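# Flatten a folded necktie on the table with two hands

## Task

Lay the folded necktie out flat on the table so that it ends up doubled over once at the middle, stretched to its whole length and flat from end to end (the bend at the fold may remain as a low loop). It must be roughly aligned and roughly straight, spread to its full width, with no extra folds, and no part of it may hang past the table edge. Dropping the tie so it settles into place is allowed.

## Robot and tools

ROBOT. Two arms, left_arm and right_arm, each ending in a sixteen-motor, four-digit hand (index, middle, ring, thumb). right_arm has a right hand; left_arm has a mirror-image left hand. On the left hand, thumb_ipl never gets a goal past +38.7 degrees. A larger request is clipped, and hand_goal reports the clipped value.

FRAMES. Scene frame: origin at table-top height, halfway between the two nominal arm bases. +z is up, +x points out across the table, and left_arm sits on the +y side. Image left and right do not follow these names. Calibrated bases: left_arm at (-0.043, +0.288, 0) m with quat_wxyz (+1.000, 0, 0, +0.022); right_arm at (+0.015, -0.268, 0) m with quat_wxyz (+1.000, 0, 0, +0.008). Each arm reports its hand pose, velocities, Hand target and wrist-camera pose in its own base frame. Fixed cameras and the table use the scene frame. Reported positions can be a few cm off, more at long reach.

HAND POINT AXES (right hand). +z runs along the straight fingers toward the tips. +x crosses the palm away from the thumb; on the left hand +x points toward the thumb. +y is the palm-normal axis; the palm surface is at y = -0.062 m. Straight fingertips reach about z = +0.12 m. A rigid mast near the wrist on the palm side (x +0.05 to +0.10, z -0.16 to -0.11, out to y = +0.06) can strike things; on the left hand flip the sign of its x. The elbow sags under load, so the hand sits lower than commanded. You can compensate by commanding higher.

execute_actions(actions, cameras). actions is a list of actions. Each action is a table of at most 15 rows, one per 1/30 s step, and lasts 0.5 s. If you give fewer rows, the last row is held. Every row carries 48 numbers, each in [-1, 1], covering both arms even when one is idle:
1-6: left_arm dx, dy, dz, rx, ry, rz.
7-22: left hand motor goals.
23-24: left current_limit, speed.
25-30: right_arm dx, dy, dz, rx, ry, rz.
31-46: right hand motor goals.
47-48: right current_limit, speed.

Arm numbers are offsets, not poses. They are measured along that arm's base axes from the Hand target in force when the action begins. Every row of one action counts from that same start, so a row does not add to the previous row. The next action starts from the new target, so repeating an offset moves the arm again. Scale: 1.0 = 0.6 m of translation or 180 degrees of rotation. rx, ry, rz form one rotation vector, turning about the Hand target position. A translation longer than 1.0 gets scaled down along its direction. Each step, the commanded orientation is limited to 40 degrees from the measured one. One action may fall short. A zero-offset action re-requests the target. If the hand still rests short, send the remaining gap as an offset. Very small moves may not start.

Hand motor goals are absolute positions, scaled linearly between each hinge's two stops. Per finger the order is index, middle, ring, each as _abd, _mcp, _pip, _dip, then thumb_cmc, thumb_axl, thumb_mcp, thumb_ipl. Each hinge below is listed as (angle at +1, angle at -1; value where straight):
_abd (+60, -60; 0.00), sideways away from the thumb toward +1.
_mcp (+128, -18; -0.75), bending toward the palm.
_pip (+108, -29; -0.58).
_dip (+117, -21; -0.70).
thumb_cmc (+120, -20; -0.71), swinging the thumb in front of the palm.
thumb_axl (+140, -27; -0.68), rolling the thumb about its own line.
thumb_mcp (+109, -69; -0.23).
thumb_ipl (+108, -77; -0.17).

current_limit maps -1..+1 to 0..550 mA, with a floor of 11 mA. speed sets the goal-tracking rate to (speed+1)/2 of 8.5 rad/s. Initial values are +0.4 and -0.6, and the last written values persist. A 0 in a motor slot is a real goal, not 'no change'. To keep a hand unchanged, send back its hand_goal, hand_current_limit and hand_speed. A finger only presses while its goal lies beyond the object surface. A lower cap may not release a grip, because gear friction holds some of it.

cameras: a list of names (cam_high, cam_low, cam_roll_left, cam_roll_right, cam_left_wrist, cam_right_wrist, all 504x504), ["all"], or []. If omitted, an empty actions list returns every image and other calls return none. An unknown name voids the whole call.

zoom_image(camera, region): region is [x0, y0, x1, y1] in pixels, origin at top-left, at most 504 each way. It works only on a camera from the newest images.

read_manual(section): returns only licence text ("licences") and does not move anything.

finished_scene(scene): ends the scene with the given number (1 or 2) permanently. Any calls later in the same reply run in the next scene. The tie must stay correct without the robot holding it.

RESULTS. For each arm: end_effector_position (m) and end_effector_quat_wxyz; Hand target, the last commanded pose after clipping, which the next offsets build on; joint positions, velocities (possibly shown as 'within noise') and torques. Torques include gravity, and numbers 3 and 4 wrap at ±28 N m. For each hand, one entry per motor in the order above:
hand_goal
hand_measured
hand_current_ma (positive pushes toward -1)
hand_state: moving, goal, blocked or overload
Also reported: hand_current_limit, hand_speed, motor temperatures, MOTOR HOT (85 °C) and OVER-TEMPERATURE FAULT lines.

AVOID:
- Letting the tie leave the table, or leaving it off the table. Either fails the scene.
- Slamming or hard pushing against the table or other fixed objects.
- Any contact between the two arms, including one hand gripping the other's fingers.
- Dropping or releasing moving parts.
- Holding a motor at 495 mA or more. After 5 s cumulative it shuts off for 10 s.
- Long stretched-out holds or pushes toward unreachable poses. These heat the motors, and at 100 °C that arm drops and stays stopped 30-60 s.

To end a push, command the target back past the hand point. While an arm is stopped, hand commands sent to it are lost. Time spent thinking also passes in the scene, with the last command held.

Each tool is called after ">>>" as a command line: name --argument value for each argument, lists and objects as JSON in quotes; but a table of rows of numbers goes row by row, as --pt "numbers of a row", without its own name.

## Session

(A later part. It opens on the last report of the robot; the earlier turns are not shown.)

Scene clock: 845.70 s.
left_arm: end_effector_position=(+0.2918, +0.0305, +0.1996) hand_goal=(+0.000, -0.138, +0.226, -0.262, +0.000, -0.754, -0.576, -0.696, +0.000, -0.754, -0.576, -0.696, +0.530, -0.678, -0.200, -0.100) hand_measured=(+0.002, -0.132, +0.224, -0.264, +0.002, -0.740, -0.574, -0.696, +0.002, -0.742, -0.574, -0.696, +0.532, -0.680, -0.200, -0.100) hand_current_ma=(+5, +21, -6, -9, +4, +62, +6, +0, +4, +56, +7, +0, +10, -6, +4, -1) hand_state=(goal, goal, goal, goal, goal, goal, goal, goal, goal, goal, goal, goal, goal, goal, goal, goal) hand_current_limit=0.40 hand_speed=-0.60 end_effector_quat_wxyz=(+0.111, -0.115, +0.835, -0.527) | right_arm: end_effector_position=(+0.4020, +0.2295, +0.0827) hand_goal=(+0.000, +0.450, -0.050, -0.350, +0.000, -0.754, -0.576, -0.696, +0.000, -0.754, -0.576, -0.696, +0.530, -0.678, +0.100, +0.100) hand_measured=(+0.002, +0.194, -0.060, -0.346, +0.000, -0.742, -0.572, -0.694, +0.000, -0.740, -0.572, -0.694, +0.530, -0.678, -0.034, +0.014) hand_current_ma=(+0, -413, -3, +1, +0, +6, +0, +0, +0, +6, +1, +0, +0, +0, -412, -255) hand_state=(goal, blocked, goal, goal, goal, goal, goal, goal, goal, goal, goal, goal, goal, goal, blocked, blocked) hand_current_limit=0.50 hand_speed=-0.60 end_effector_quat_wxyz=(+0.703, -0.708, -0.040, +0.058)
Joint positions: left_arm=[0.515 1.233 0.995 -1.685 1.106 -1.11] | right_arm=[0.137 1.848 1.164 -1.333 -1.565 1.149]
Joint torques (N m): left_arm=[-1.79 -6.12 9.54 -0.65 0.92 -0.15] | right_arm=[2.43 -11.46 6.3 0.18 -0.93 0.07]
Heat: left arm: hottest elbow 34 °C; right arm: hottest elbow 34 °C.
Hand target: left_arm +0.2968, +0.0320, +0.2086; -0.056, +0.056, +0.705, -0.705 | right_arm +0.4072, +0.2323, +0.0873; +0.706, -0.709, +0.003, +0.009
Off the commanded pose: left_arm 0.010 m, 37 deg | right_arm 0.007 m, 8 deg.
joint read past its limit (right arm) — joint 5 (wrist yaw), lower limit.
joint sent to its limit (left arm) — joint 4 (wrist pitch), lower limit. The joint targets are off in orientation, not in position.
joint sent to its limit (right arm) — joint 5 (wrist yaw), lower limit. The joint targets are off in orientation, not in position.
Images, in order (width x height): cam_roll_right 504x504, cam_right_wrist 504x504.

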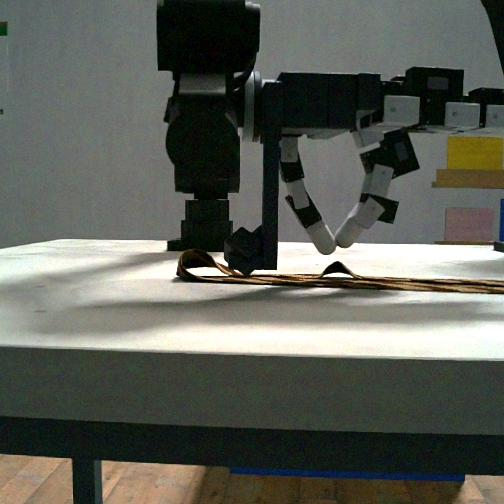

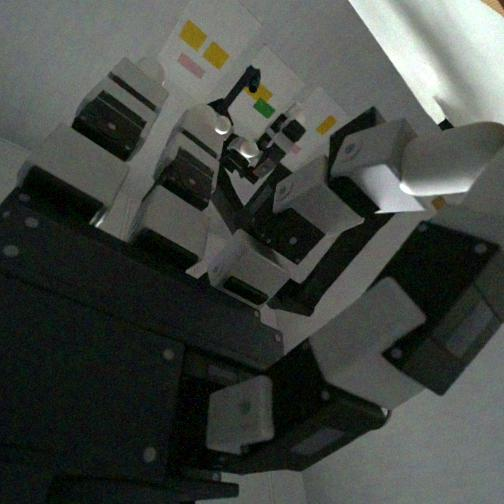

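>>> execute_actions --actions '[[[0,0,0,0,0,0,0,-0.137,0.226,-0.261,0,-0.754,-0.576,-0.696,0,-0.754,-0.576,-0.696,0.53,-0.678,-0.2,-0.1,0.4,-0.6,-0.048,0.0,0.0,0,0,0,0,-0.09,0.19,-0.27,0,-0.754,-0.576,-0.696,0,-0.754,-0.576,-0.696,0.53,-0.678,-0.17,-0.1,0.4,-0.6]],[[0,0,0,0,0,0,0,-0.137,0.226,-0.261,0,-0.754,-0.576,-0.696,0,-0.754,-0.576,-0.696,0.53,-0.678,-0.2,-0.1,0.4,-0.6,0,0,-0.05,0,0,0,0,0.08,0.06,-0.33,0,-0.754,-0.576,-0.696,0,-0.754,-0.576,-0.696,0.53,-0.678,-0.1,-0.05,0.4,-0.6]]]' --cameras '["cam_roll_right","cam_right_wrist"]'

>>> zoom_image --camera "cam_right_wrist" --region '[304, 0, 504, 200]'

>>> zoom_image --camera "cam_roll_right" --region '[180, 180, 430, 310]'

Scene clock: 847.73 s.
left_arm: end_effector_position=(+0.2918, +0.0305, +0.1996) hand_goal=(+0.000, -0.138, +0.226, -0.262, +0.000, -0.754, -0.576, -0.696, +0.000, -0.754, -0.576, -0.696, +0.530, -0.678, -0.200, -0.100) hand_measured=(+0.002, -0.132, +0.224, -0.264, +0.002, -0.740, -0.574, -0.696, +0.002, -0.742, -0.574, -0.696, +0.532, -0.680, -0.200, -0.100) hand_current_ma=(+5, +21, -6, -9, +4, +62, +6, +0, +4, +56, +7, +0, +10, -6, +4, -1) hand_state=(goal, goal, goal, goal, goal, goal, goal, goal, goal, goal, goal, goal, goal, goal, goal, goal) hand_current_limit=0.40 hand_speed=-0.60 end_effector_quat_wxyz=(+0.111, -0.115, +0.835, -0.527) | right_arm: end_effector_position=(+0.3847, +0.2292, +0.0653) hand_goal=(+0.000, +0.080, +0.060, -0.330, +0.000, -0.754, -0.576, -0.696, +0.000, -0.754, -0.576, -0.696, +0.530, -0.678, -0.100, -0.050) hand_measured=(+0.002, +0.082, +0.062, -0.328, +0.000, -0.742, -0.572, -0.694, +0.000, -0.740, -0.572, -0.694, +0.530, -0.678, -0.104, -0.052) hand_current_ma=(+0, +0, +0, +0, +0, +6, +0, +0, +0, +6, +1, +0, +0, +0, -1, -1) hand_state=(goal, goal, goal, goal, goal, goal, goal, goal, goal, goal, goal, goal, goal, goal, goal, goal) hand_current_limit=0.40 hand_speed=-0.60 end_effector_quat_wxyz=(+0.703, -0.707, -0.051, +0.051)
Joint positions: left_arm=[0.515 1.233 0.995 -1.685 1.106 -1.11] | right_arm=[0.142 1.838 1.09 -1.256 -1.565 1.138]
Joint torques (N m): left_arm=[-1.55 -6.18 9.55 -0.64 0.92 -0.16] | right_arm=[1.73 -10.17 4.15 0.27 -0.86 0.03]
Heat: left arm: hottest elbow 34 °C; right arm: hottest elbow 34 °C.
Hand target: left_arm +0.2968, +0.0320, +0.2086; -0.056, +0.056, +0.705, -0.705 | right_arm +0.3784, +0.2323, +0.0574; +0.706, -0.708, +0.003, +0.009
Off the commanded pose: left_arm 0.010 m, 37 deg | right_arm 0.011 m, 8 deg.
joint read past its limit (right arm) — joint 5 (wrist yaw), lower limit.
joint sent to its limit (left arm) — joint 4 (wrist pitch), lower limit. The joint targets are off in orientation, not in position.
joint sent to its limit (right arm) — joint 5 (wrist yaw), lower limit. The joint targets are off in orientation, not in position.
Images, in order (width x height): cam_roll_right 504x504, cam_right_wrist 504x504.

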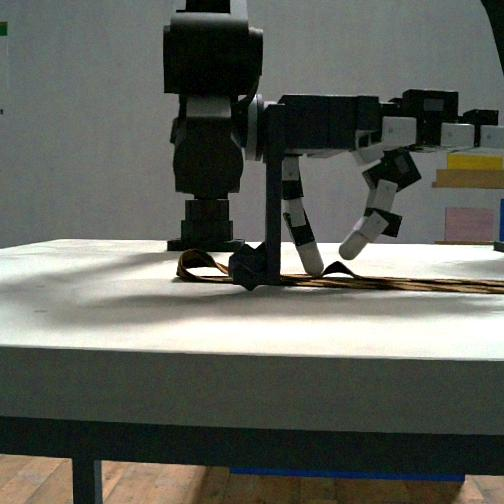

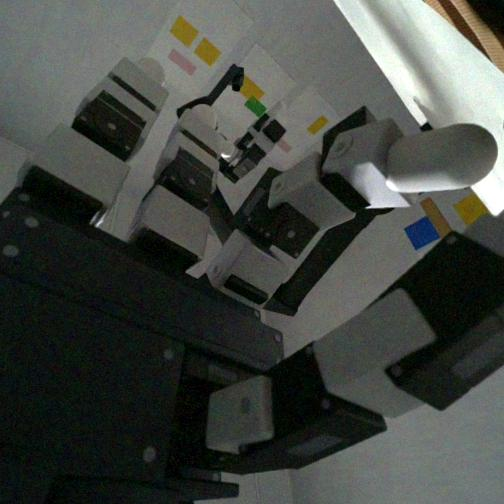

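Scaled by 2.520 from the camera's 504x504 image, which has a finer 720x720 frame.

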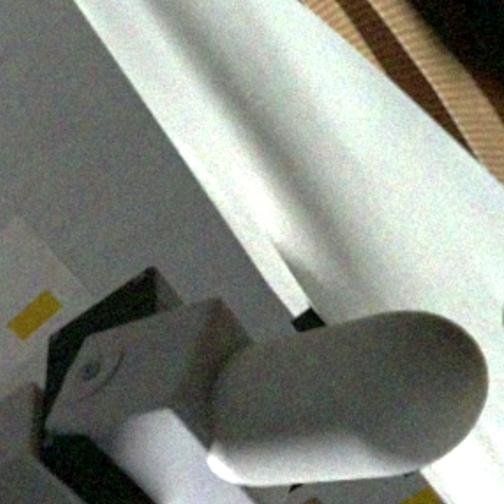

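Scaled by 2.016 from the camera's 504x504 image, which has a finer 720x720 frame.

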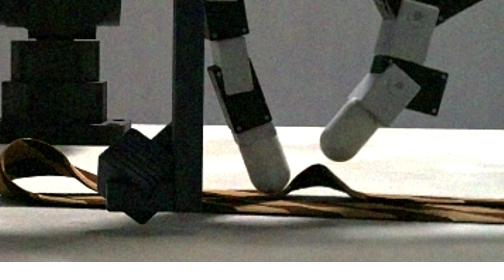

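>>> execute_actions --actions '[[[0,0,0,0,0,0,0,-0.137,0.226,-0.261,0,-0.754,-0.576,-0.696,0,-0.754,-0.576,-0.696,0.53,-0.678,-0.2,-0.1,0.4,-0.6,0.008,0.01,-0.012,0,0,0,0,0.15,0.0,-0.36,0,-0.754,-0.576,-0.696,0,-0.754,-0.576,-0.696,0.53,-0.678,-0.1,-0.05,0.4,-0.6]]]' --cameras '["cam_roll_right","cam_right_wrist"]'

>>> zoom_image --camera "cam_right_wrist" --region '[304, 0, 504, 200]'

>>> zoom_image --camera "cam_roll_right" --region '[250, 210, 400, 300]'

Scene clock: 852.27 s.
left_arm: end_effector_position=(+0.2918, +0.0305, +0.1996) hand_goal=(+0.000, -0.138, +0.226, -0.262, +0.000, -0.754, -0.576, -0.696, +0.000, -0.754, -0.576, -0.696, +0.530, -0.678, -0.200, -0.100) hand_measured=(+0.002, -0.132, +0.224, -0.264, +0.002, -0.740, -0.574, -0.696, +0.002, -0.742, -0.574, -0.696, +0.532, -0.680, -0.200, -0.100) hand_current_ma=(+5, +21, -6, -9, +4, +62, +6, +0, +4, +56, +7, +0, +10, -6, +4, -1) hand_state=(goal, goal, goal, goal, goal, goal, goal, goal, goal, goal, goal, goal, goal, goal, goal, goal) hand_current_limit=0.40 hand_speed=-0.60 end_effector_quat_wxyz=(+0.111, -0.115, +0.835, -0.527) | right_arm: end_effector_position=(+0.3845, +0.2319, +0.0624) hand_goal=(+0.000, +0.150, +0.000, -0.360, +0.000, -0.754, -0.576, -0.696, +0.000, -0.754, -0.576, -0.696, +0.530, -0.678, -0.100, -0.050) hand_measured=(+0.002, +0.152, +0.002, -0.358, +0.000, -0.742, -0.572, -0.694, +0.000, -0.740, -0.572, -0.694, +0.528, -0.678, -0.104, -0.052) hand_current_ma=(+0, +0, +0, +0, +0, +6, +0, +0, +0, +6, +1, +0, +0, +0, -1, +0) hand_state=(goal, goal, goal, goal, goal, goal, goal, goal, goal, goal, goal, goal, goal, goal, goal, goal) hand_current_limit=0.40 hand_speed=-0.60 end_effector_quat_wxyz=(+0.704, -0.706, -0.054, +0.052)
Joint positions: left_arm=[0.515 1.233 0.995 -1.685 1.106 -1.11] | right_arm=[0.148 1.844 1.09 -1.246 -1.567 1.139]
Joint torques (N m): left_arm=[-1.49 -6.18 9.51 -0.66 0.91 -0.14] | right_arm=[2.78 -8.64 5.45 0.57 -0.87 -0.03]
Heat: left arm: hottest elbow 34 °C; right arm: hottest elbow 33 °C.
Hand target: left_arm +0.2968, +0.0320, +0.2086; -0.056, +0.056, +0.705, -0.705 | right_arm +0.3832, +0.2383, +0.0502; +0.706, -0.708, +0.003, +0.009
Off the commanded pose: left_arm 0.010 m, 37 deg | right_arm 0.014 m, 8 deg.
joint read past its limit (right arm) — joint 5 (wrist yaw), lower limit.
joint sent to its limit (left arm) — joint 4 (wrist pitch), lower limit. The joint targets are off in orientation, not in position.
joint sent to its limit (right arm) — joint 5 (wrist yaw), lower limit. The joint targets are off in orientation, not in position.
Images, in order (width x height): cam_roll_right 504x504, cam_right_wrist 504x504.

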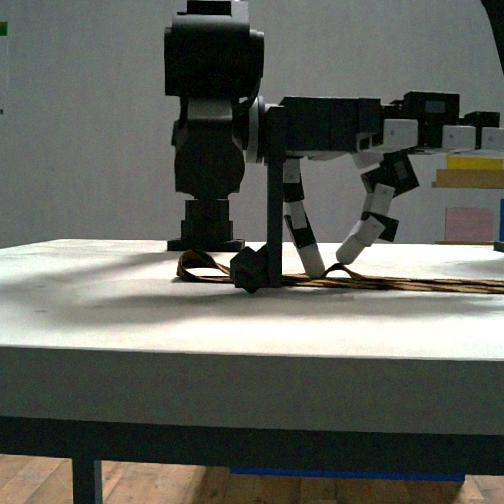

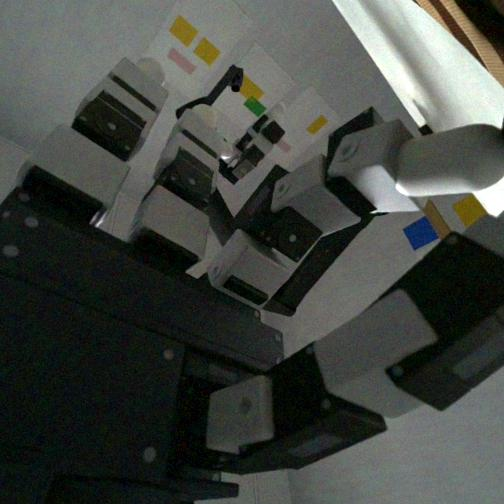

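Scaled by 2.520 from the camera's 504x504 image, which has a finer 720x720 frame.

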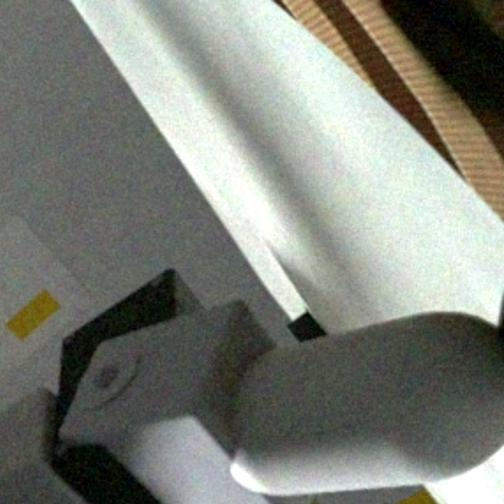

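Scaled by 3.360 from the camera's 504x504 image, which has a finer 720x720 frame.

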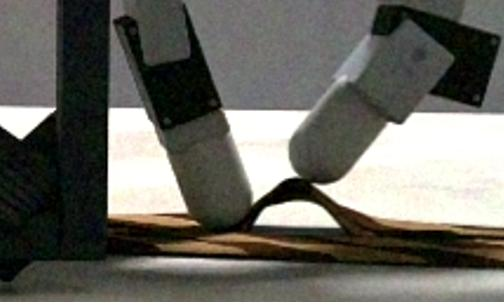

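>>> execute_actions --actions '[[[0,0,0,0,0,0,0,-0.137,0.226,-0.261,0,-0.754,-0.576,-0.696,0,-0.754,-0.576,-0.696,0.53,-0.678,-0.2,-0.1,0.4,-0.6,0.0,0.022,-0.004,0,0,0,0,0.1,0.02,-0.35,0,-0.754,-0.576,-0.696,0,-0.754,-0.576,-0.696,0.53,-0.678,-0.1,-0.05,0.4,-0.6]],[[0,0,0,0,0,0,0,-0.137,0.226,-0.261,0,-0.754,-0.576,-0.696,0,-0.754,-0.576,-0.696,0.53,-0.678,-0.2,-0.1,0.4,-0.6,0.0,0.0,-0.004,0,0,0,0,0.25,-0.06,-0.38,0,-0.754,-0.576,-0.696,0,-0.754,-0.576,-0.696,0.53,-0.678,-0.05,-0.02,0.4,-0.6]]]' --cameras '["cam_roll_right","cam_right_wrist"]'

>>> zoom_image --camera "cam_roll_right" --region '[250, 210, 400, 300]'

Scene clock: 853.93 s.
left_arm: end_effector_position=(+0.2918, +0.0305, +0.1996) hand_goal=(+0.000, -0.138, +0.226, -0.262, +0.000, -0.754, -0.576, -0.696, +0.000, -0.754, -0.576, -0.696, +0.530, -0.678, -0.200, -0.100) hand_measured=(+0.002, -0.132, +0.224, -0.264, +0.002, -0.740, -0.574, -0.696, +0.002, -0.742, -0.574, -0.696, +0.532, -0.680, -0.200, -0.100) hand_current_ma=(+5, +21, -6, -9, +4, +62, +6, +0, +4, +56, +7, +0, +10, -6, +4, -1) hand_state=(goal, goal, goal, goal, goal, goal, goal, goal, goal, goal, goal, goal, goal, goal, goal, goal) hand_current_limit=0.40 hand_speed=-0.60 end_effector_quat_wxyz=(+0.111, -0.115, +0.835, -0.527) | right_arm: end_effector_position=(+0.3806, +0.2459, +0.0612) hand_goal=(+0.000, +0.250, -0.060, -0.380, +0.000, -0.754, -0.576, -0.696, +0.000, -0.754, -0.576, -0.696, +0.530, -0.678, -0.050, -0.020) hand_measured=(+0.000, +0.224, -0.066, -0.382, +0.000, -0.742, -0.572, -0.694, +0.000, -0.740, -0.572, -0.694, +0.530, -0.678, -0.064, -0.028) hand_current_ma=(+0, -21, -1, +0, +0, +6, +0, +0, +0, +6, +1, +0, +0, +0, -10, -3) hand_state=(goal, blocked, goal, goal, goal, goal, goal, goal, goal, goal, goal, goal, goal, goal, goal, goal) hand_current_limit=0.40 hand_speed=-0.60 end_effector_quat_wxyz=(+0.703, -0.705, -0.071, +0.059)
Joint positions: left_arm=[0.515 1.233 0.995 -1.685 1.106 -1.11] | right_arm=[0.182 1.847 1.095 -1.219 -1.567 1.154]
Joint torques (N m): left_arm=[-1.55 -6.24 9.54 -0.61 0.91 -0.15] | right_arm=[2.08 -7.65 6.28 0.68 -0.91 0.06]
Heat: left arm: hottest elbow 34 °C; right arm: hottest elbow 33 °C.
Hand target: left_arm +0.2968, +0.0320, +0.2086; -0.056, +0.056, +0.705, -0.705 | right_arm +0.3831, +0.2516, +0.0453; +0.706, -0.708, +0.003, +0.009
Off the commanded pose: left_arm 0.010 m, 37 deg | right_arm 0.017 m, 10 deg.
joint read past its limit (right arm) — joint 5 (wrist yaw), lower limit.
joint sent to its limit (left arm) — joint 4 (wrist pitch), lower limit. The joint targets are off in orientation, not in position.
joint sent to its limit (right arm) — joint 5 (wrist yaw), lower limit. The joint targets are off in orientation, not in position.
Images, in order (width x height): cam_roll_right 504x504, cam_right_wrist 504x504.

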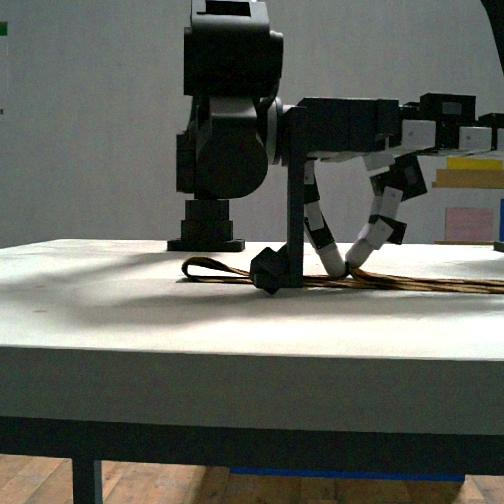

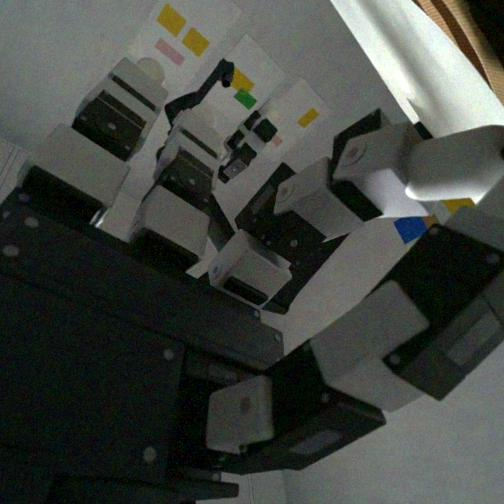

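Scaled by 3.360 from the camera's 504x504 image, which has a finer 720x720 frame.

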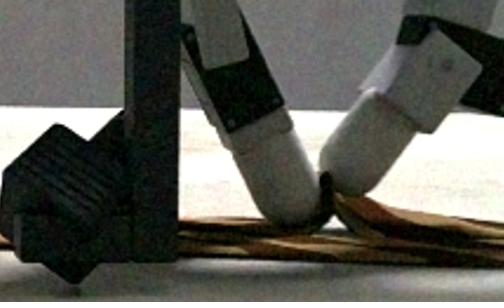

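>>> execute_actions --actions '[[[0,0,0,0,0,0,0,-0.137,0.226,-0.261,0,-0.754,-0.576,-0.696,0,-0.754,-0.576,-0.696,0.53,-0.678,-0.2,-0.1,0.4,-0.6,0.0,0.0,0,0,0,0,0,0.45,-0.05,-0.35,0,-0.754,-0.576,-0.696,0,-0.754,-0.576,-0.696,0.53,-0.678,0.1,0.1,0.5,-0.6]],[[0,0,0,0,0,0,0,-0.137,0.226,-0.261,0,-0.754,-0.576,-0.696,0,-0.754,-0.576,-0.696,0.53,-0.678,-0.2,-0.1,0.4,-0.6,0.0,0.0,0.055,0,0,0,0,0.45,-0.05,-0.35,0,-0.754,-0.576,-0.696,0,-0.754,-0.576,-0.696,0.53,-0.678,0.1,0.1,0.5,-0.6]]]' --cameras '["cam_roll_right","cam_right_wrist"]'

>>> zoom_image --camera "cam_roll_right" --region '[180, 180, 430, 310]'

Scene clock: 855.83 s.
left_arm: end_effector_position=(+0.2918, +0.0305, +0.1996) hand_goal=(+0.000, -0.138, +0.226, -0.262, +0.000, -0.754, -0.576, -0.696, +0.000, -0.754, -0.576, -0.696, +0.530, -0.678, -0.200, -0.100) hand_measured=(+0.002, -0.132, +0.224, -0.264, +0.002, -0.740, -0.574, -0.696, +0.002, -0.742, -0.574, -0.696, +0.532, -0.680, -0.200, -0.100) hand_current_ma=(+5, +21, -6, -9, +4, +62, +6, +0, +4, +56, +7, +0, +10, -6, +4, -1) hand_state=(goal, goal, goal, goal, goal, goal, goal, goal, goal, goal, goal, goal, goal, goal, goal, goal) hand_current_limit=0.40 hand_speed=-0.60 end_effector_quat_wxyz=(+0.111, -0.115, +0.835, -0.527) | right_arm: end_effector_position=(+0.3742, +0.2451, +0.0687) hand_goal=(+0.000, +0.450, -0.050, -0.350, +0.000, -0.754, -0.576, -0.696, +0.000, -0.754, -0.576, -0.696, +0.530, -0.678, +0.100, +0.100) hand_measured=(+0.000, +0.226, -0.074, -0.362, +0.000, -0.742, -0.572, -0.694, +0.000, -0.740, -0.572, -0.694, +0.532, -0.678, -0.060, +0.010) hand_current_ma=(+0, -413, -17, -5, +0, +6, +0, +0, +0, +6, +1, +0, +0, +0, -412, -276) hand_state=(goal, blocked, blocked, goal, goal, goal, goal, goal, goal, goal, goal, goal, goal, goal, blocked, blocked) hand_current_limit=0.50 hand_speed=-0.60 end_effector_quat_wxyz=(+0.701, -0.707, -0.050, +0.081)
Joint positions: left_arm=[0.515 1.233 0.995 -1.685 1.106 -1.11] | right_arm=[0.184 1.834 1.096 -1.237 -1.566 1.21]
Joint torques (N m): left_arm=[-1.61 -6.24 9.55 -0.66 0.9 -0.15] | right_arm=[1.79 -11.52 6.93 0.17 -0.91 0.09]
Heat: left arm: hottest elbow 34 °C; right arm: hottest elbow 33 °C.
Hand target: left_arm +0.2968, +0.0320, +0.2086; -0.056, +0.056, +0.705, -0.705 | right_arm +0.3832, +0.2516, +0.0784; +0.706, -0.708, +0.003, +0.009
Off the commanded pose: left_arm 0.010 m, 37 deg | right_arm 0.015 m, 10 deg.
joint read past its limit (right arm) — joint 5 (wrist yaw), lower limit.
joint sent to its limit (left arm) — joint 4 (wrist pitch), lower limit. The joint targets are off in orientation, not in position.
joint sent to its limit (right arm) — joint 5 (wrist yaw), lower limit. The joint targets are off in orientation, not in position.
Images, in order (width x height): cam_roll_right 504x504, cam_right_wrist 504x504.

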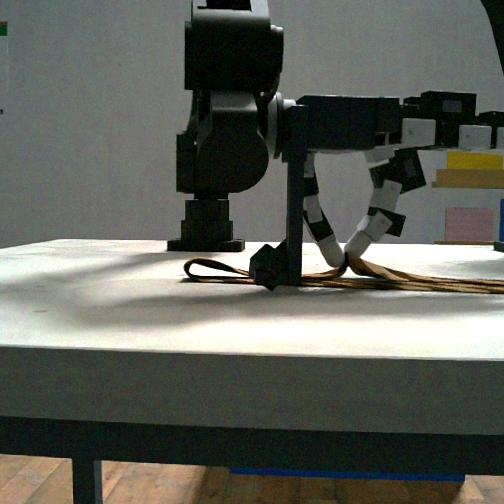

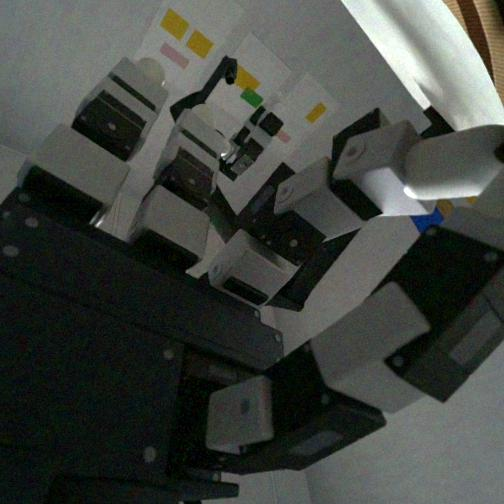

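Scaled by 2.016 from the camera's 504x504 image, which has a finer 720x720 frame.

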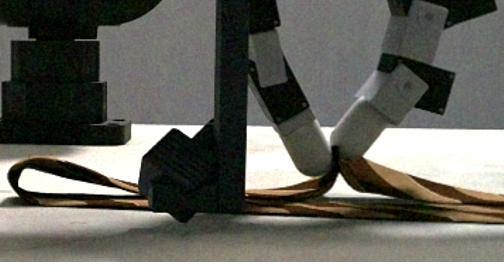

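>>> execute_actions --actions '[[[0,0,0,0,0,0,0,-0.137,0.226,-0.261,0,-0.754,-0.576,-0.696,0,-0.754,-0.576,-0.696,0.53,-0.678,-0.2,-0.1,0.4,-0.6,0.04,0.0,0.035,0,0,0,0,0.45,-0.05,-0.35,0,-0.754,-0.576,-0.696,0,-0.754,-0.576,-0.696,0.53,-0.678,0.1,0.1,0.5,-0.6]],[[0,0,0,0,0,0,0,-0.137,0.226,-0.261,0,-0.754,-0.576,-0.696,0,-0.754,-0.576,-0.696,0.53,-0.678,-0.2,-0.1,0.4,-0.6,0.05,-0.01,0,0,0,0,0,0.45,-0.05,-0.35,0,-0.754,-0.576,-0.696,0,-0.754,-0.576,-0.696,0.53,-0.678,0.1,0.1,0.5,-0.6]]]' --cameras '["cam_roll_right","cam_high","cam_roll_left"]'

>>> zoom_image --camera "cam_roll_right" --region '[180, 180, 430, 310]'

>>> zoom_image --camera "cam_high" --region '[150, 120, 290, 340]'

Scene clock: 857.80 s.
left_arm: end_effector_position=(+0.2918, +0.0305, +0.1996) hand_goal=(+0.000, -0.138, +0.226, -0.262, +0.000, -0.754, -0.576, -0.696, +0.000, -0.754, -0.576, -0.696, +0.530, -0.678, -0.200, -0.100) hand_measured=(+0.002, -0.132, +0.224, -0.264, +0.002, -0.740, -0.574, -0.696, +0.002, -0.742, -0.574, -0.696, +0.532, -0.680, -0.200, -0.100) hand_current_ma=(+5, +21, -6, -9, +4, +62, +6, +0, +4, +56, +7, +0, +10, -6, +4, -1) hand_state=(goal, goal, goal, goal, goal, goal, goal, goal, goal, goal, goal, goal, goal, goal, goal, goal) hand_current_limit=0.40 hand_speed=-0.60 end_effector_quat_wxyz=(+0.111, -0.115, +0.835, -0.527) | right_arm: end_effector_position=(+0.4229, +0.2443, +0.0997) hand_goal=(+0.000, +0.450, -0.050, -0.350, +0.000, -0.754, -0.576, -0.696, +0.000, -0.754, -0.576, -0.696, +0.530, -0.678, +0.100, +0.100) hand_measured=(+0.000, +0.226, -0.076, -0.362, +0.000, -0.742, -0.572, -0.694, +0.000, -0.740, -0.572, -0.694, +0.532, -0.678, -0.060, +0.010) hand_current_ma=(+0, -412, -17, -5, +0, +6, +0, +0, +0, +6, +1, +0, +0, +0, -413, -276) hand_state=(goal, blocked, blocked, goal, goal, goal, goal, goal, goal, goal, goal, goal, goal, goal, blocked, blocked) hand_current_limit=0.50 hand_speed=-0.60 end_effector_quat_wxyz=(+0.702, -0.708, -0.048, +0.068)
Joint positions: left_arm=[0.515 1.233 0.995 -1.685 1.106 -1.11] | right_arm=[0.163 1.848 1.234 -1.239 -1.565 1.317]
Joint torques (N m): left_arm=[-1.49 -6.12 9.54 -0.61 0.91 -0.15] | right_arm=[0.91 -10.87 7.99 0.51 -1.01 0.08]
Heat: left arm: hottest elbow 34 °C; right arm: hottest elbow 33 °C.
Hand target: left_arm +0.2968, +0.0320, +0.2086; -0.056, +0.056, +0.705, -0.705 | right_arm +0.4371, +0.2456, +0.0993; +0.706, -0.708, +0.003, +0.009
Off the commanded pose: left_arm 0.010 m, 37 deg | right_arm 0.014 m, 9 deg.
joint read past its limit (right arm) — joint 5 (wrist yaw), lower limit.
joint sent to its limit (left arm) — joint 4 (wrist pitch), lower limit. The joint targets are off in orientation, not in position.
joint sent to its limit (right arm) — joint 5 (wrist yaw), lower limit. The joint targets are off in orientation, not in position.
Images, in order (width x height): cam_high 504x504, cam_roll_left 504x504, cam_roll_right 504x504.

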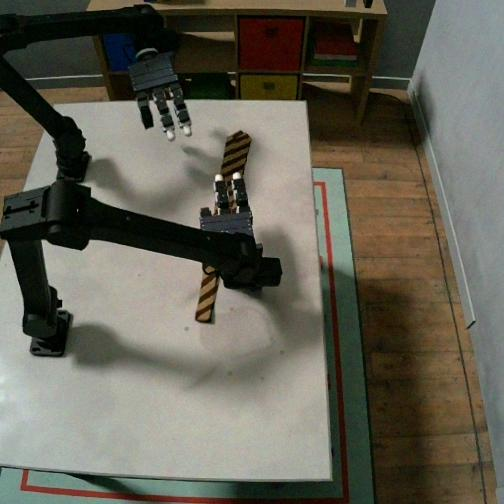

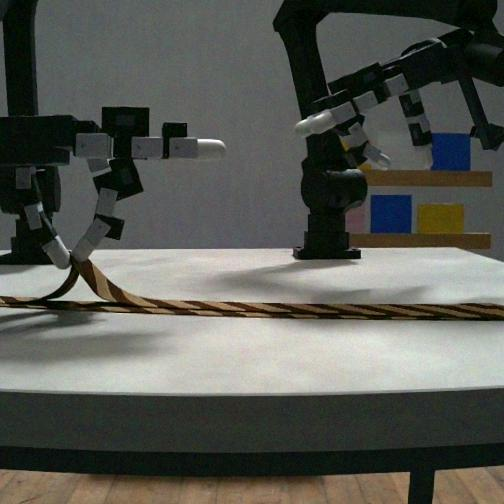

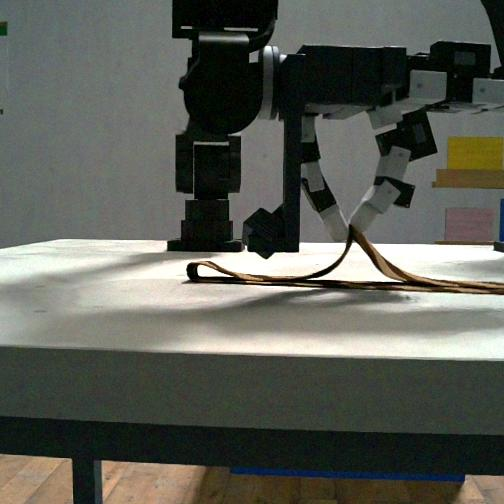

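Scaled by 2.016 from the camera's 504x504 image, which has a finer 720x720 frame.

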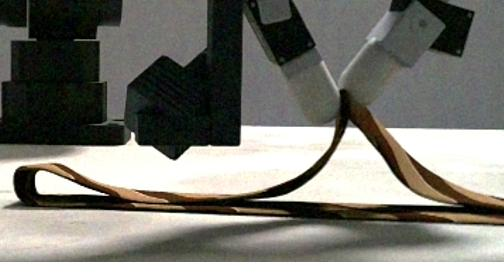

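Scaled by 2.291 from the camera's 504x504 image, which has a finer 720x720 frame.

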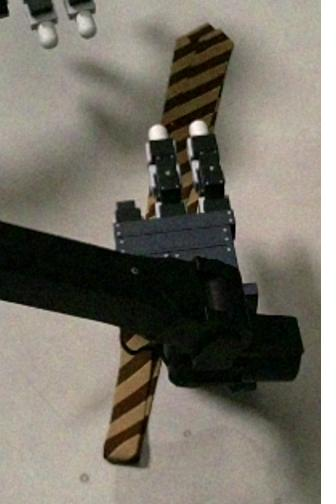

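>>> execute_actions --actions '[[[0,0,0,0,0,0,0,-0.137,0.226,-0.261,0,-0.754,-0.576,-0.696,0,-0.754,-0.576,-0.696,0.53,-0.678,-0.2,-0.1,0.4,-0.6,0.0,0.0,-0.07,0,0,0,0,0.45,-0.05,-0.35,0,-0.754,-0.576,-0.696,0,-0.754,-0.576,-0.696,0.53,-0.678,0.1,0.1,0.5,-0.6]]]' --cameras '["cam_roll_right","cam_high","cam_roll_left"]'

>>> zoom_image --camera "cam_roll_right" --region '[180, 180, 430, 310]'

>>> zoom_image --camera "cam_high" --region '[190, 120, 290, 220]'

Scene clock: 858.93 s.
left_arm: end_effector_position=(+0.2918, +0.0305, +0.1996) hand_goal=(+0.000, -0.138, +0.226, -0.262, +0.000, -0.754, -0.576, -0.696, +0.000, -0.754, -0.576, -0.696, +0.530, -0.678, -0.200, -0.100) hand_measured=(+0.002, -0.132, +0.224, -0.264, +0.002, -0.740, -0.574, -0.696, +0.002, -0.742, -0.574, -0.696, +0.532, -0.680, -0.200, -0.100) hand_current_ma=(+5, +21, -6, -9, +4, +62, +6, +0, +4, +56, +7, +0, +10, -6, +4, -1) hand_state=(goal, goal, goal, goal, goal, goal, goal, goal, goal, goal, goal, goal, goal, goal, goal, goal) hand_current_limit=0.40 hand_speed=-0.60 end_effector_quat_wxyz=(+0.111, -0.115, +0.835, -0.527) | right_arm: end_effector_position=(+0.4333, +0.2461, +0.0647) hand_goal=(+0.000, +0.450, -0.050, -0.350, +0.000, -0.754, -0.576, -0.696, +0.000, -0.754, -0.576, -0.696, +0.530, -0.678, +0.100, +0.100) hand_measured=(+0.002, +0.226, -0.076, -0.360, +0.000, -0.740, -0.572, -0.694, +0.000, -0.740, -0.572, -0.694, +0.532, -0.678, -0.060, +0.010) hand_current_ma=(+0, -413, -18, -4, +0, +7, +0, +0, +0, +8, +1, +0, +0, +0, -413, -276) hand_state=(goal, blocked, blocked, goal, goal, goal, goal, goal, goal, goal, goal, goal, goal, goal, blocked, blocked) hand_current_limit=0.50 hand_speed=-0.60 end_effector_quat_wxyz=(+0.703, -0.707, -0.056, +0.059)
Joint positions: left_arm=[0.515 1.233 0.995 -1.685 1.106 -1.11] | right_arm=[0.163 1.919 1.234 -1.157 -1.566 1.304]
Joint torques (N m): left_arm=[-1.55 -6.07 9.52 -0.64 0.91 -0.14] | right_arm=[1.32 -11.28 5.97 0.55 -0.94 0.03]
Heat: left arm: hottest elbow 34 °C; right arm: hottest elbow 33 °C.
Hand target: left_arm +0.2968, +0.0320, +0.2086; -0.056, +0.056, +0.705, -0.705 | right_arm +0.4372, +0.2455, +0.0572; +0.706, -0.709, +0.003, +0.009
Off the commanded pose: left_arm 0.010 m, 37 deg | right_arm 0.008 m, 9 deg.
joint read past its limit (right arm) — joint 5 (wrist yaw), lower limit.
joint sent to its limit (left arm) — joint 4 (wrist pitch), lower limit. The joint targets are off in orientation, not in position.
joint sent to its limit (right arm) — joint 5 (wrist yaw), lower limit. The joint targets are off in orientation, not in position.
Images, in order (width x height): cam_high 504x504, cam_roll_left 504x504, cam_roll_right 504x504.

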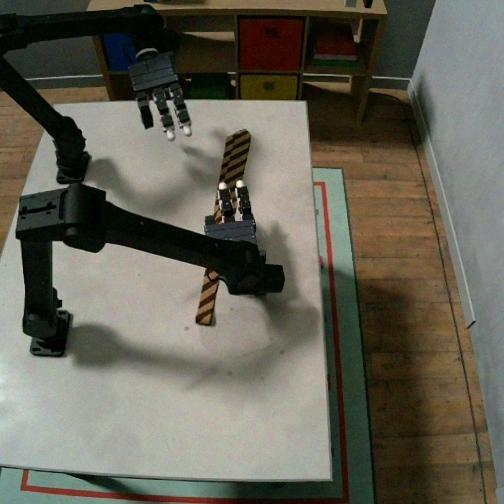

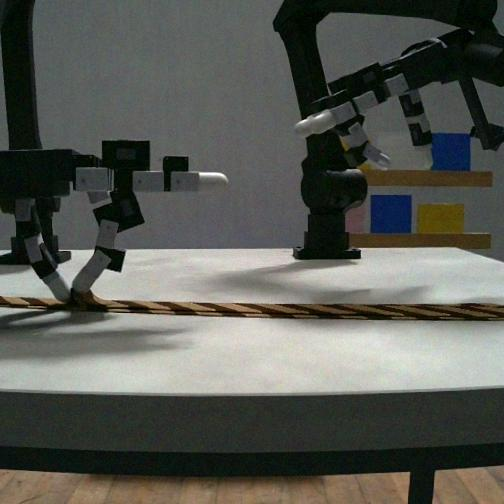

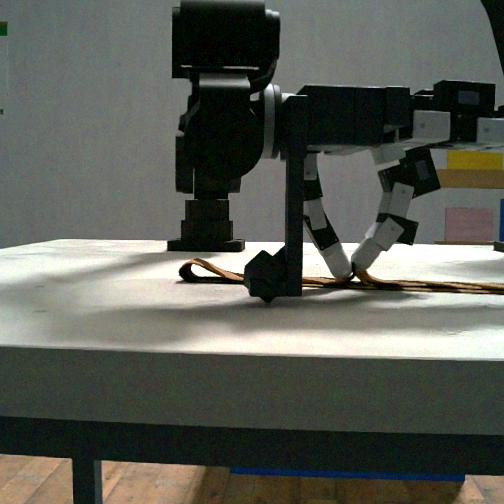

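Scaled by 2.016 from the camera's 504x504 image, which has a finer 720x720 frame.

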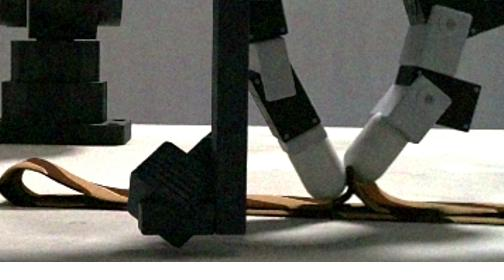

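Scaled by 5.040 from the camera's 504x504 image, which has a finer 720x720 frame.

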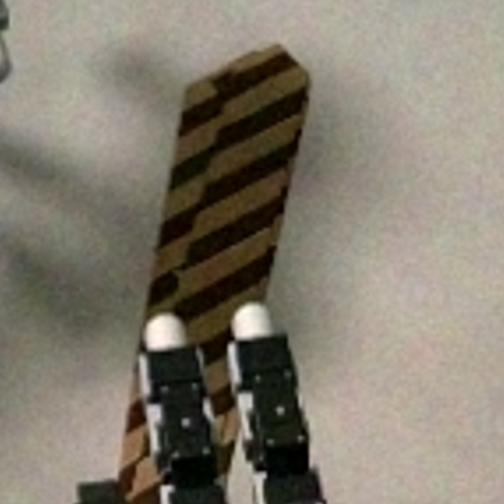

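>>> execute_actions --actions '[[[0,0,0,0,0,0,0,-0.137,0.226,-0.261,0,-0.754,-0.576,-0.696,0,-0.754,-0.576,-0.696,0.53,-0.678,-0.2,-0.1,0.4,-0.6,0,-0.01,0,0,0,0,0,0.1,-0.06,-0.35,0,-0.754,-0.576,-0.696,0,-0.754,-0.576,-0.696,0.53,-0.678,-0.15,-0.15,0.4,-0.6]],[[0,0,0,0,0,0,0,-0.137,0.226,-0.261,0,-0.754,-0.576,-0.696,0,-0.754,-0.576,-0.696,0.53,-0.678,-0.2,-0.1,0.4,-0.6,0,0.0,0.03,0,0,0,0,0.0,0.05,-0.33,0,-0.754,-0.576,-0.696,0,-0.754,-0.576,-0.696,0.53,-0.678,-0.35,-0.3,0.4,-0.6]],[[0,0,0,0,0,0,0,-0.137,0.226,-0.261,0,-0.754,-0.576,-0.696,0,-0.754,-0.576,-0.696,0.53,-0.678,-0.2,-0.1,0.4,-0.6,0,0.0,0.12,0,0,0,0,-0.137,0.226,-0.261,0,-0.754,-0.576,-0.696,0,-0.754,-0.576,-0.696,0.53,-0.678,-0.45,-0.3,0.4,-0.6]],[[0,0,0,0,0,0,0,-0.137,0.226,-0.261,0,-0.754,-0.576,-0.696,0,-0.754,-0.576,-0.696,0.53,-0.678,-0.2,-0.1,0.4,-0.6,-0.35,-0.1,0.05,0,0,0,0,-0.137,0.226,-0.261,0,-0.754,-0.576,-0.696,0,-0.754,-0.576,-0.696,0.53,-0.678,-0.2,-0.1,0.4,-0.6]]]' --cameras '["cam_roll_right","cam_high","cam_roll_left","cam_low"]'

>>> zoom_image --camera "cam_roll_right" --region '[160, 210, 420, 310]'

>>> zoom_image --camera "cam_high" --region '[160, 120, 280, 230]'

>>> zoom_image --camera "cam_high" --region '[160, 230, 270, 340]'

>>> zoom_image --camera "cam_low" --region '[180, 210, 310, 310]'

Scene clock: 861.90 s.
left_arm: end_effector_position=(+0.2918, +0.0305, +0.1996) hand_goal=(+0.000, -0.138, +0.226, -0.262, +0.000, -0.754, -0.576, -0.696, +0.000, -0.754, -0.576, -0.696, +0.530, -0.678, -0.200, -0.100) hand_measured=(+0.002, -0.132, +0.224, -0.264, +0.002, -0.740, -0.574, -0.696, +0.002, -0.742, -0.574, -0.696, +0.532, -0.680, -0.200, -0.100) hand_current_ma=(+5, +21, -6, -9, +4, +62, +6, +0, +4, +56, +7, +0, +10, -6, +4, -1) hand_state=(goal, goal, goal, goal, goal, goal, goal, goal, goal, goal, goal, goal, goal, goal, goal, goal) hand_current_limit=0.40 hand_speed=-0.60 end_effector_quat_wxyz=(+0.111, -0.115, +0.835, -0.527) | right_arm: end_effector_position=(+0.2252, +0.1793, +0.1769) hand_goal=(+0.000, -0.138, +0.226, -0.262, +0.000, -0.754, -0.576, -0.696, +0.000, -0.754, -0.576, -0.696, +0.530, -0.678, -0.200, -0.100) hand_measured=(+0.000, -0.128, +0.224, -0.266, +0.000, -0.742, -0.572, -0.694, +0.000, -0.742, -0.572, -0.694, +0.528, -0.680, -0.202, -0.102) hand_current_ma=(+0, +4, +0, -1, +0, +5, +0, +0, +0, +6, +0, +0, +0, +0, +0, +0) hand_state=(goal, goal, goal, goal, goal, goal, goal, goal, goal, goal, goal, goal, goal, goal, goal, goal) hand_current_limit=0.40 hand_speed=-0.60 end_effector_quat_wxyz=(+0.705, -0.709, -0.007, +0.014)
Joint positions: left_arm=[0.515 1.233 0.995 -1.685 1.106 -1.11] | right_arm=[0.029 1.146 0.688 -1.331 -1.566 1.362]
Joint torques (N m): left_arm=[-1.49 -6.24 9.51 -0.61 0.91 -0.14] | right_arm=[0.91 -3.31 6.71 0.25 -0.99 0.05]
Heat: left arm: hottest elbow 34 °C; right arm: hottest elbow 34 °C.
Hand target: left_arm +0.2968, +0.0320, +0.2086; -0.056, +0.056, +0.705, -0.705 | right_arm +0.2271, +0.1795, +0.1773; +0.706, -0.708, +0.003, +0.009
Off the commanded pose: left_arm 0.010 m, 37 deg | right_arm 0.002 m, 1 deg.
joint read past its limit (right arm) — joint 5 (wrist yaw), lower limit.
joint sent to its limit (left arm) — joint 4 (wrist pitch), lower limit. The joint targets are off in orientation, not in position.
joint sent to its limit (right arm) — joint 5 (wrist yaw), lower limit. The joint targets still meet the commanded pose.
Images, in order (width x height): cam_high 504x504, cam_low 504x504, cam_roll_left 504x504, cam_roll_right 504x504.

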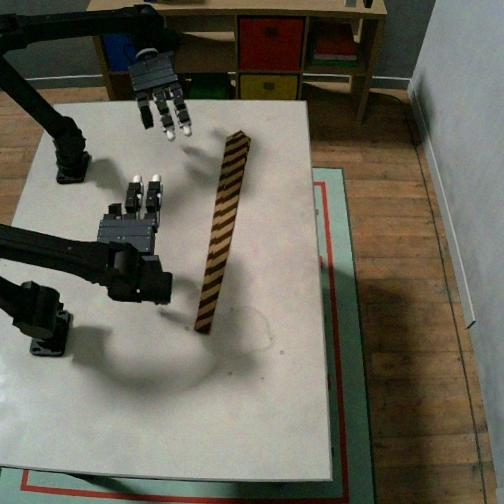

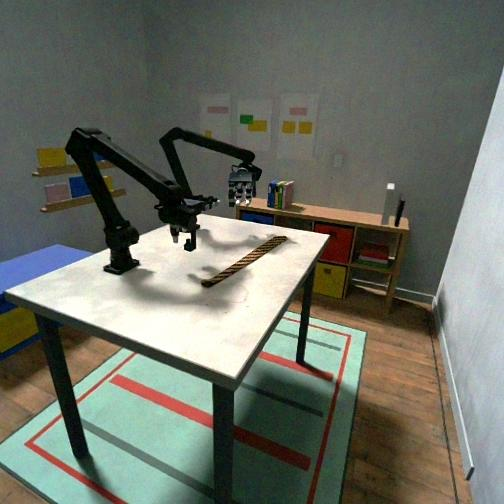

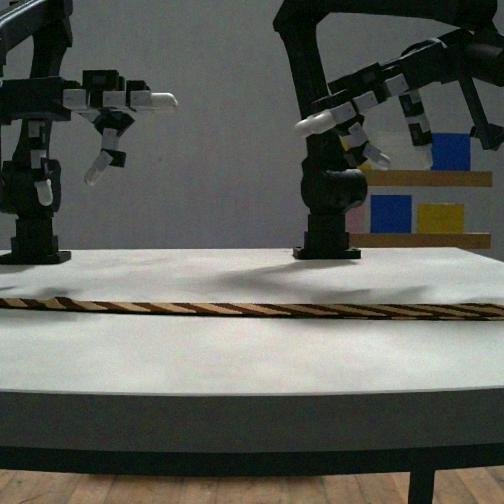

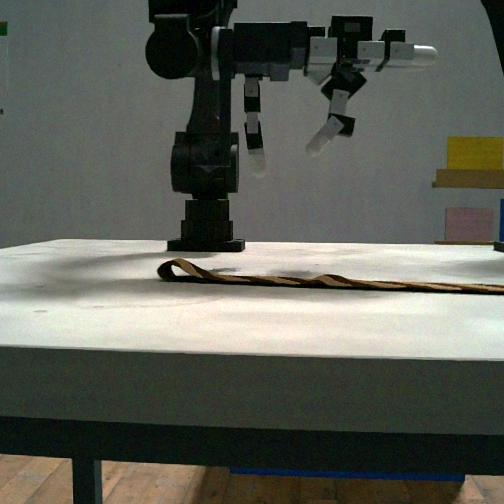

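Scaled by 1.938 from the camera's 504x504 image, which has a finer 720x720 frame.

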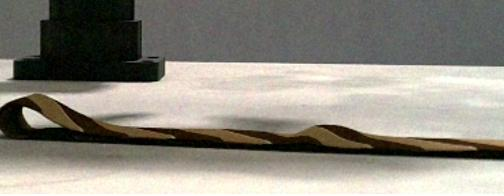

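Scaled by 4.200 from the camera's 504x504 image, which has a finer 720x720 frame.

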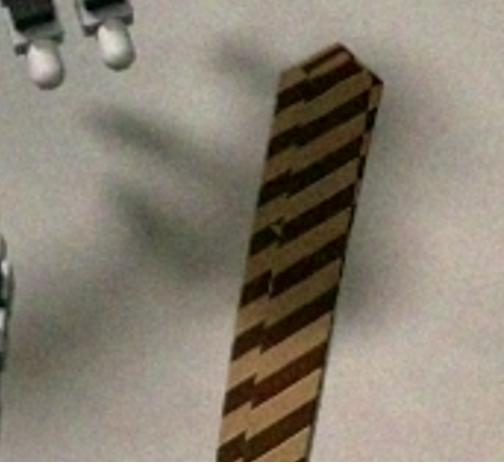

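Scaled by 4.582 from the camera's 504x504 image, which has a finer 720x720 frame.

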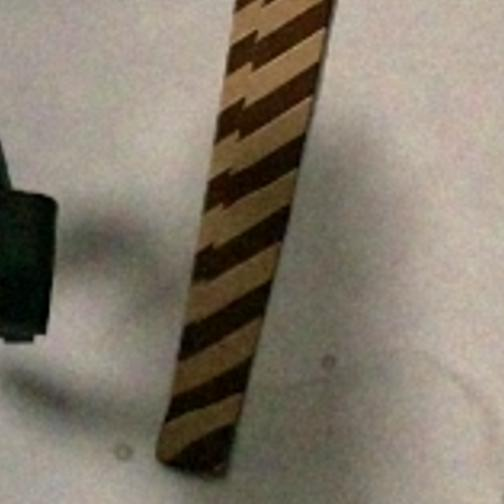

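Scaled by 3.877 from the camera's 504x504 image, which has a finer 720x720 frame.

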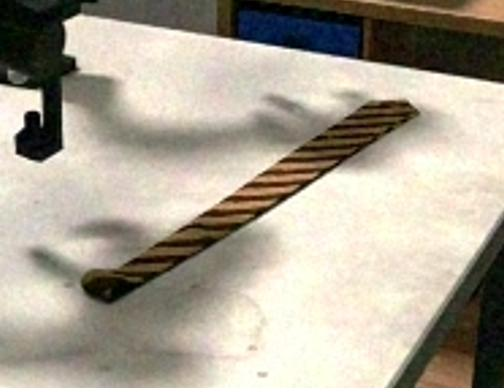

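>>> execute_actions --actions '[[[0,0,0,0,0,0,0,-0.137,0.226,-0.261,0,-0.754,-0.576,-0.696,0,-0.754,-0.576,-0.696,0.53,-0.678,-0.2,-0.1,0.4,-0.6,0,-0.224,-0.03,0,0,0,0,0.3,-0.05,-0.35,0,-0.754,-0.576,-0.696,0,-0.754,-0.576,-0.696,0.53,-0.678,0.05,0.05,0.1,-0.6]],[[0,0,0,0,0,0,0,-0.137,0.226,-0.261,0,-0.754,-0.576,-0.696,0,-0.754,-0.576,-0.696,0.53,-0.678,-0.2,-0.1,0.4,-0.6,0.323,0,-0.06,0,0,0,0,0.3,-0.05,-0.35,0,-0.754,-0.576,-0.696,0,-0.754,-0.576,-0.696,0.53,-0.678,0.05,0.05,0.1,-0.6]]]' --cameras '["cam_roll_right","cam_high","cam_low"]'

>>> zoom_image --camera "cam_roll_right" --region '[110, 180, 300, 310]'

>>> zoom_image --camera "cam_low" --region '[150, 210, 290, 310]'

Scene clock: 864.23 s.
left_arm: end_effector_position=(+0.2918, +0.0305, +0.1996) hand_goal=(+0.000, -0.138, +0.226, -0.262, +0.000, -0.754, -0.576, -0.696, +0.000, -0.754, -0.576, -0.696, +0.530, -0.678, -0.200, -0.100) hand_measured=(+0.002, -0.132, +0.224, -0.264, +0.002, -0.740, -0.574, -0.696, +0.002, -0.742, -0.574, -0.696, +0.532, -0.680, -0.200, -0.100) hand_current_ma=(+5, +21, -6, -9, +4, +62, +6, +0, +4, +56, +7, +0, +10, -6, +4, -1) hand_state=(goal, goal, goal, goal, goal, goal, goal, goal, goal, goal, goal, goal, goal, goal, goal, goal) hand_current_limit=0.40 hand_speed=-0.60 end_effector_quat_wxyz=(+0.111, -0.115, +0.835, -0.527) | right_arm: end_effector_position=(+0.4173, +0.0478, +0.1216) hand_goal=(+0.000, +0.300, -0.050, -0.350, +0.000, -0.754, -0.576, -0.696, +0.000, -0.754, -0.576, -0.696, +0.530, -0.678, +0.050, +0.050) hand_measured=(+0.002, +0.150, -0.072, -0.356, +0.000, -0.740, -0.574, -0.694, +0.000, -0.740, -0.574, -0.694, +0.534, -0.680, +0.000, +0.028) hand_current_ma=(+0, -303, -14, -2, +0, +6, +0, +0, +0, +7, +0, +0, +1, +0, -89, -23) hand_state=(goal, blocked, blocked, goal, goal, goal, goal, goal, goal, goal, goal, goal, goal, goal, blocked, blocked) hand_current_limit=0.10 hand_speed=-0.60 end_effector_quat_wxyz=(-0.649, +0.758, -0.057, +0.039)
Joint positions: left_arm=[0.515 1.233 0.995 -1.685 1.106 -1.11] | right_arm=[-0.261 1.75 1.195 -1.692 -1.371 0.9]
Joint torques (N m): left_arm=[-1.61 -6.18 9.57 -0.62 0.9 -0.14] | right_arm=[1.2 -10.05 5.91 -0.83 -0.75 -0.19]
Heat: left arm: hottest elbow 34 °C; right arm: hottest elbow 34 °C.
Hand target: left_arm +0.2968, +0.0320, +0.2086; -0.056, +0.056, +0.705, -0.705 | right_arm +0.4210, +0.0452, +0.1233; -0.706, +0.708, -0.003, -0.009
Off the commanded pose: left_arm 0.010 m, 37 deg | right_arm 0.005 m, 12 deg.
joint sent to its limit (left arm) — joint 4 (wrist pitch), lower limit. The joint targets are off in orientation, not in position.
joint sent to its limit (right arm) — joint 4 (wrist pitch), lower limit. The joint targets are off in orientation, not in position.
Images, in order (width x height): cam_high 504x504, cam_low 504x504, cam_roll_right 504x504.

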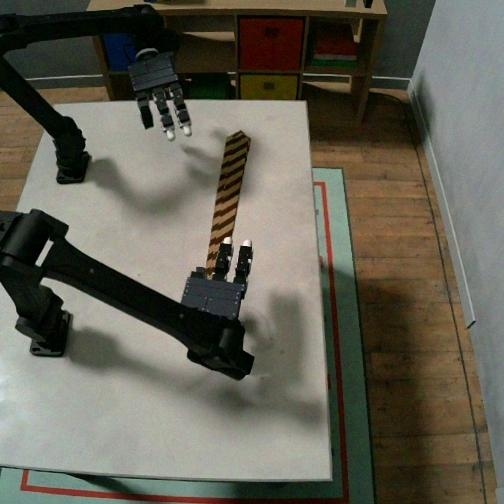

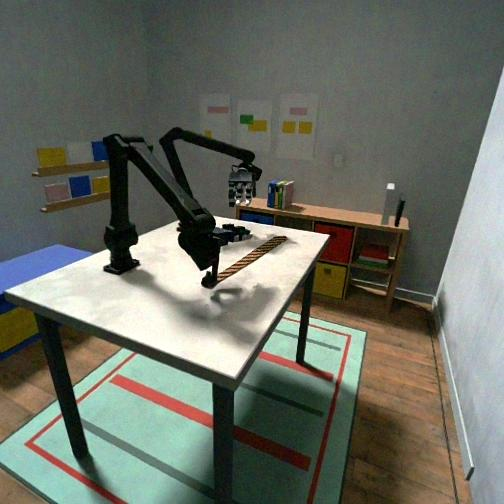

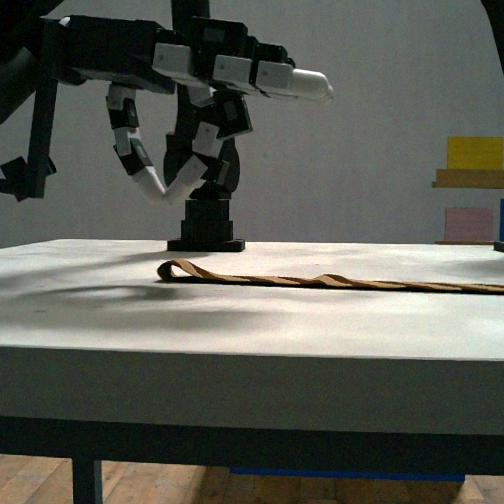

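Scaled by 2.653 from the camera's 504x504 image, which has a finer 720x720 frame.

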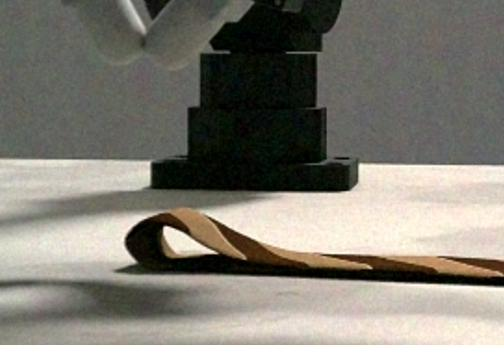

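Scaled by 3.600 from the camera's 504x504 image, which has a finer 720x720 frame.

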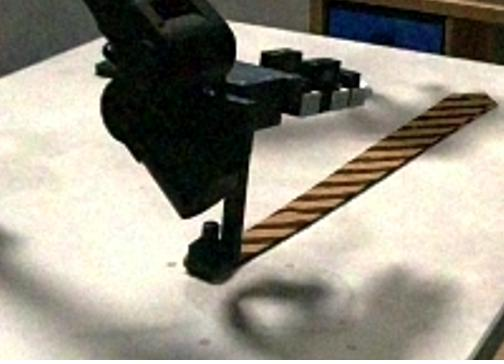

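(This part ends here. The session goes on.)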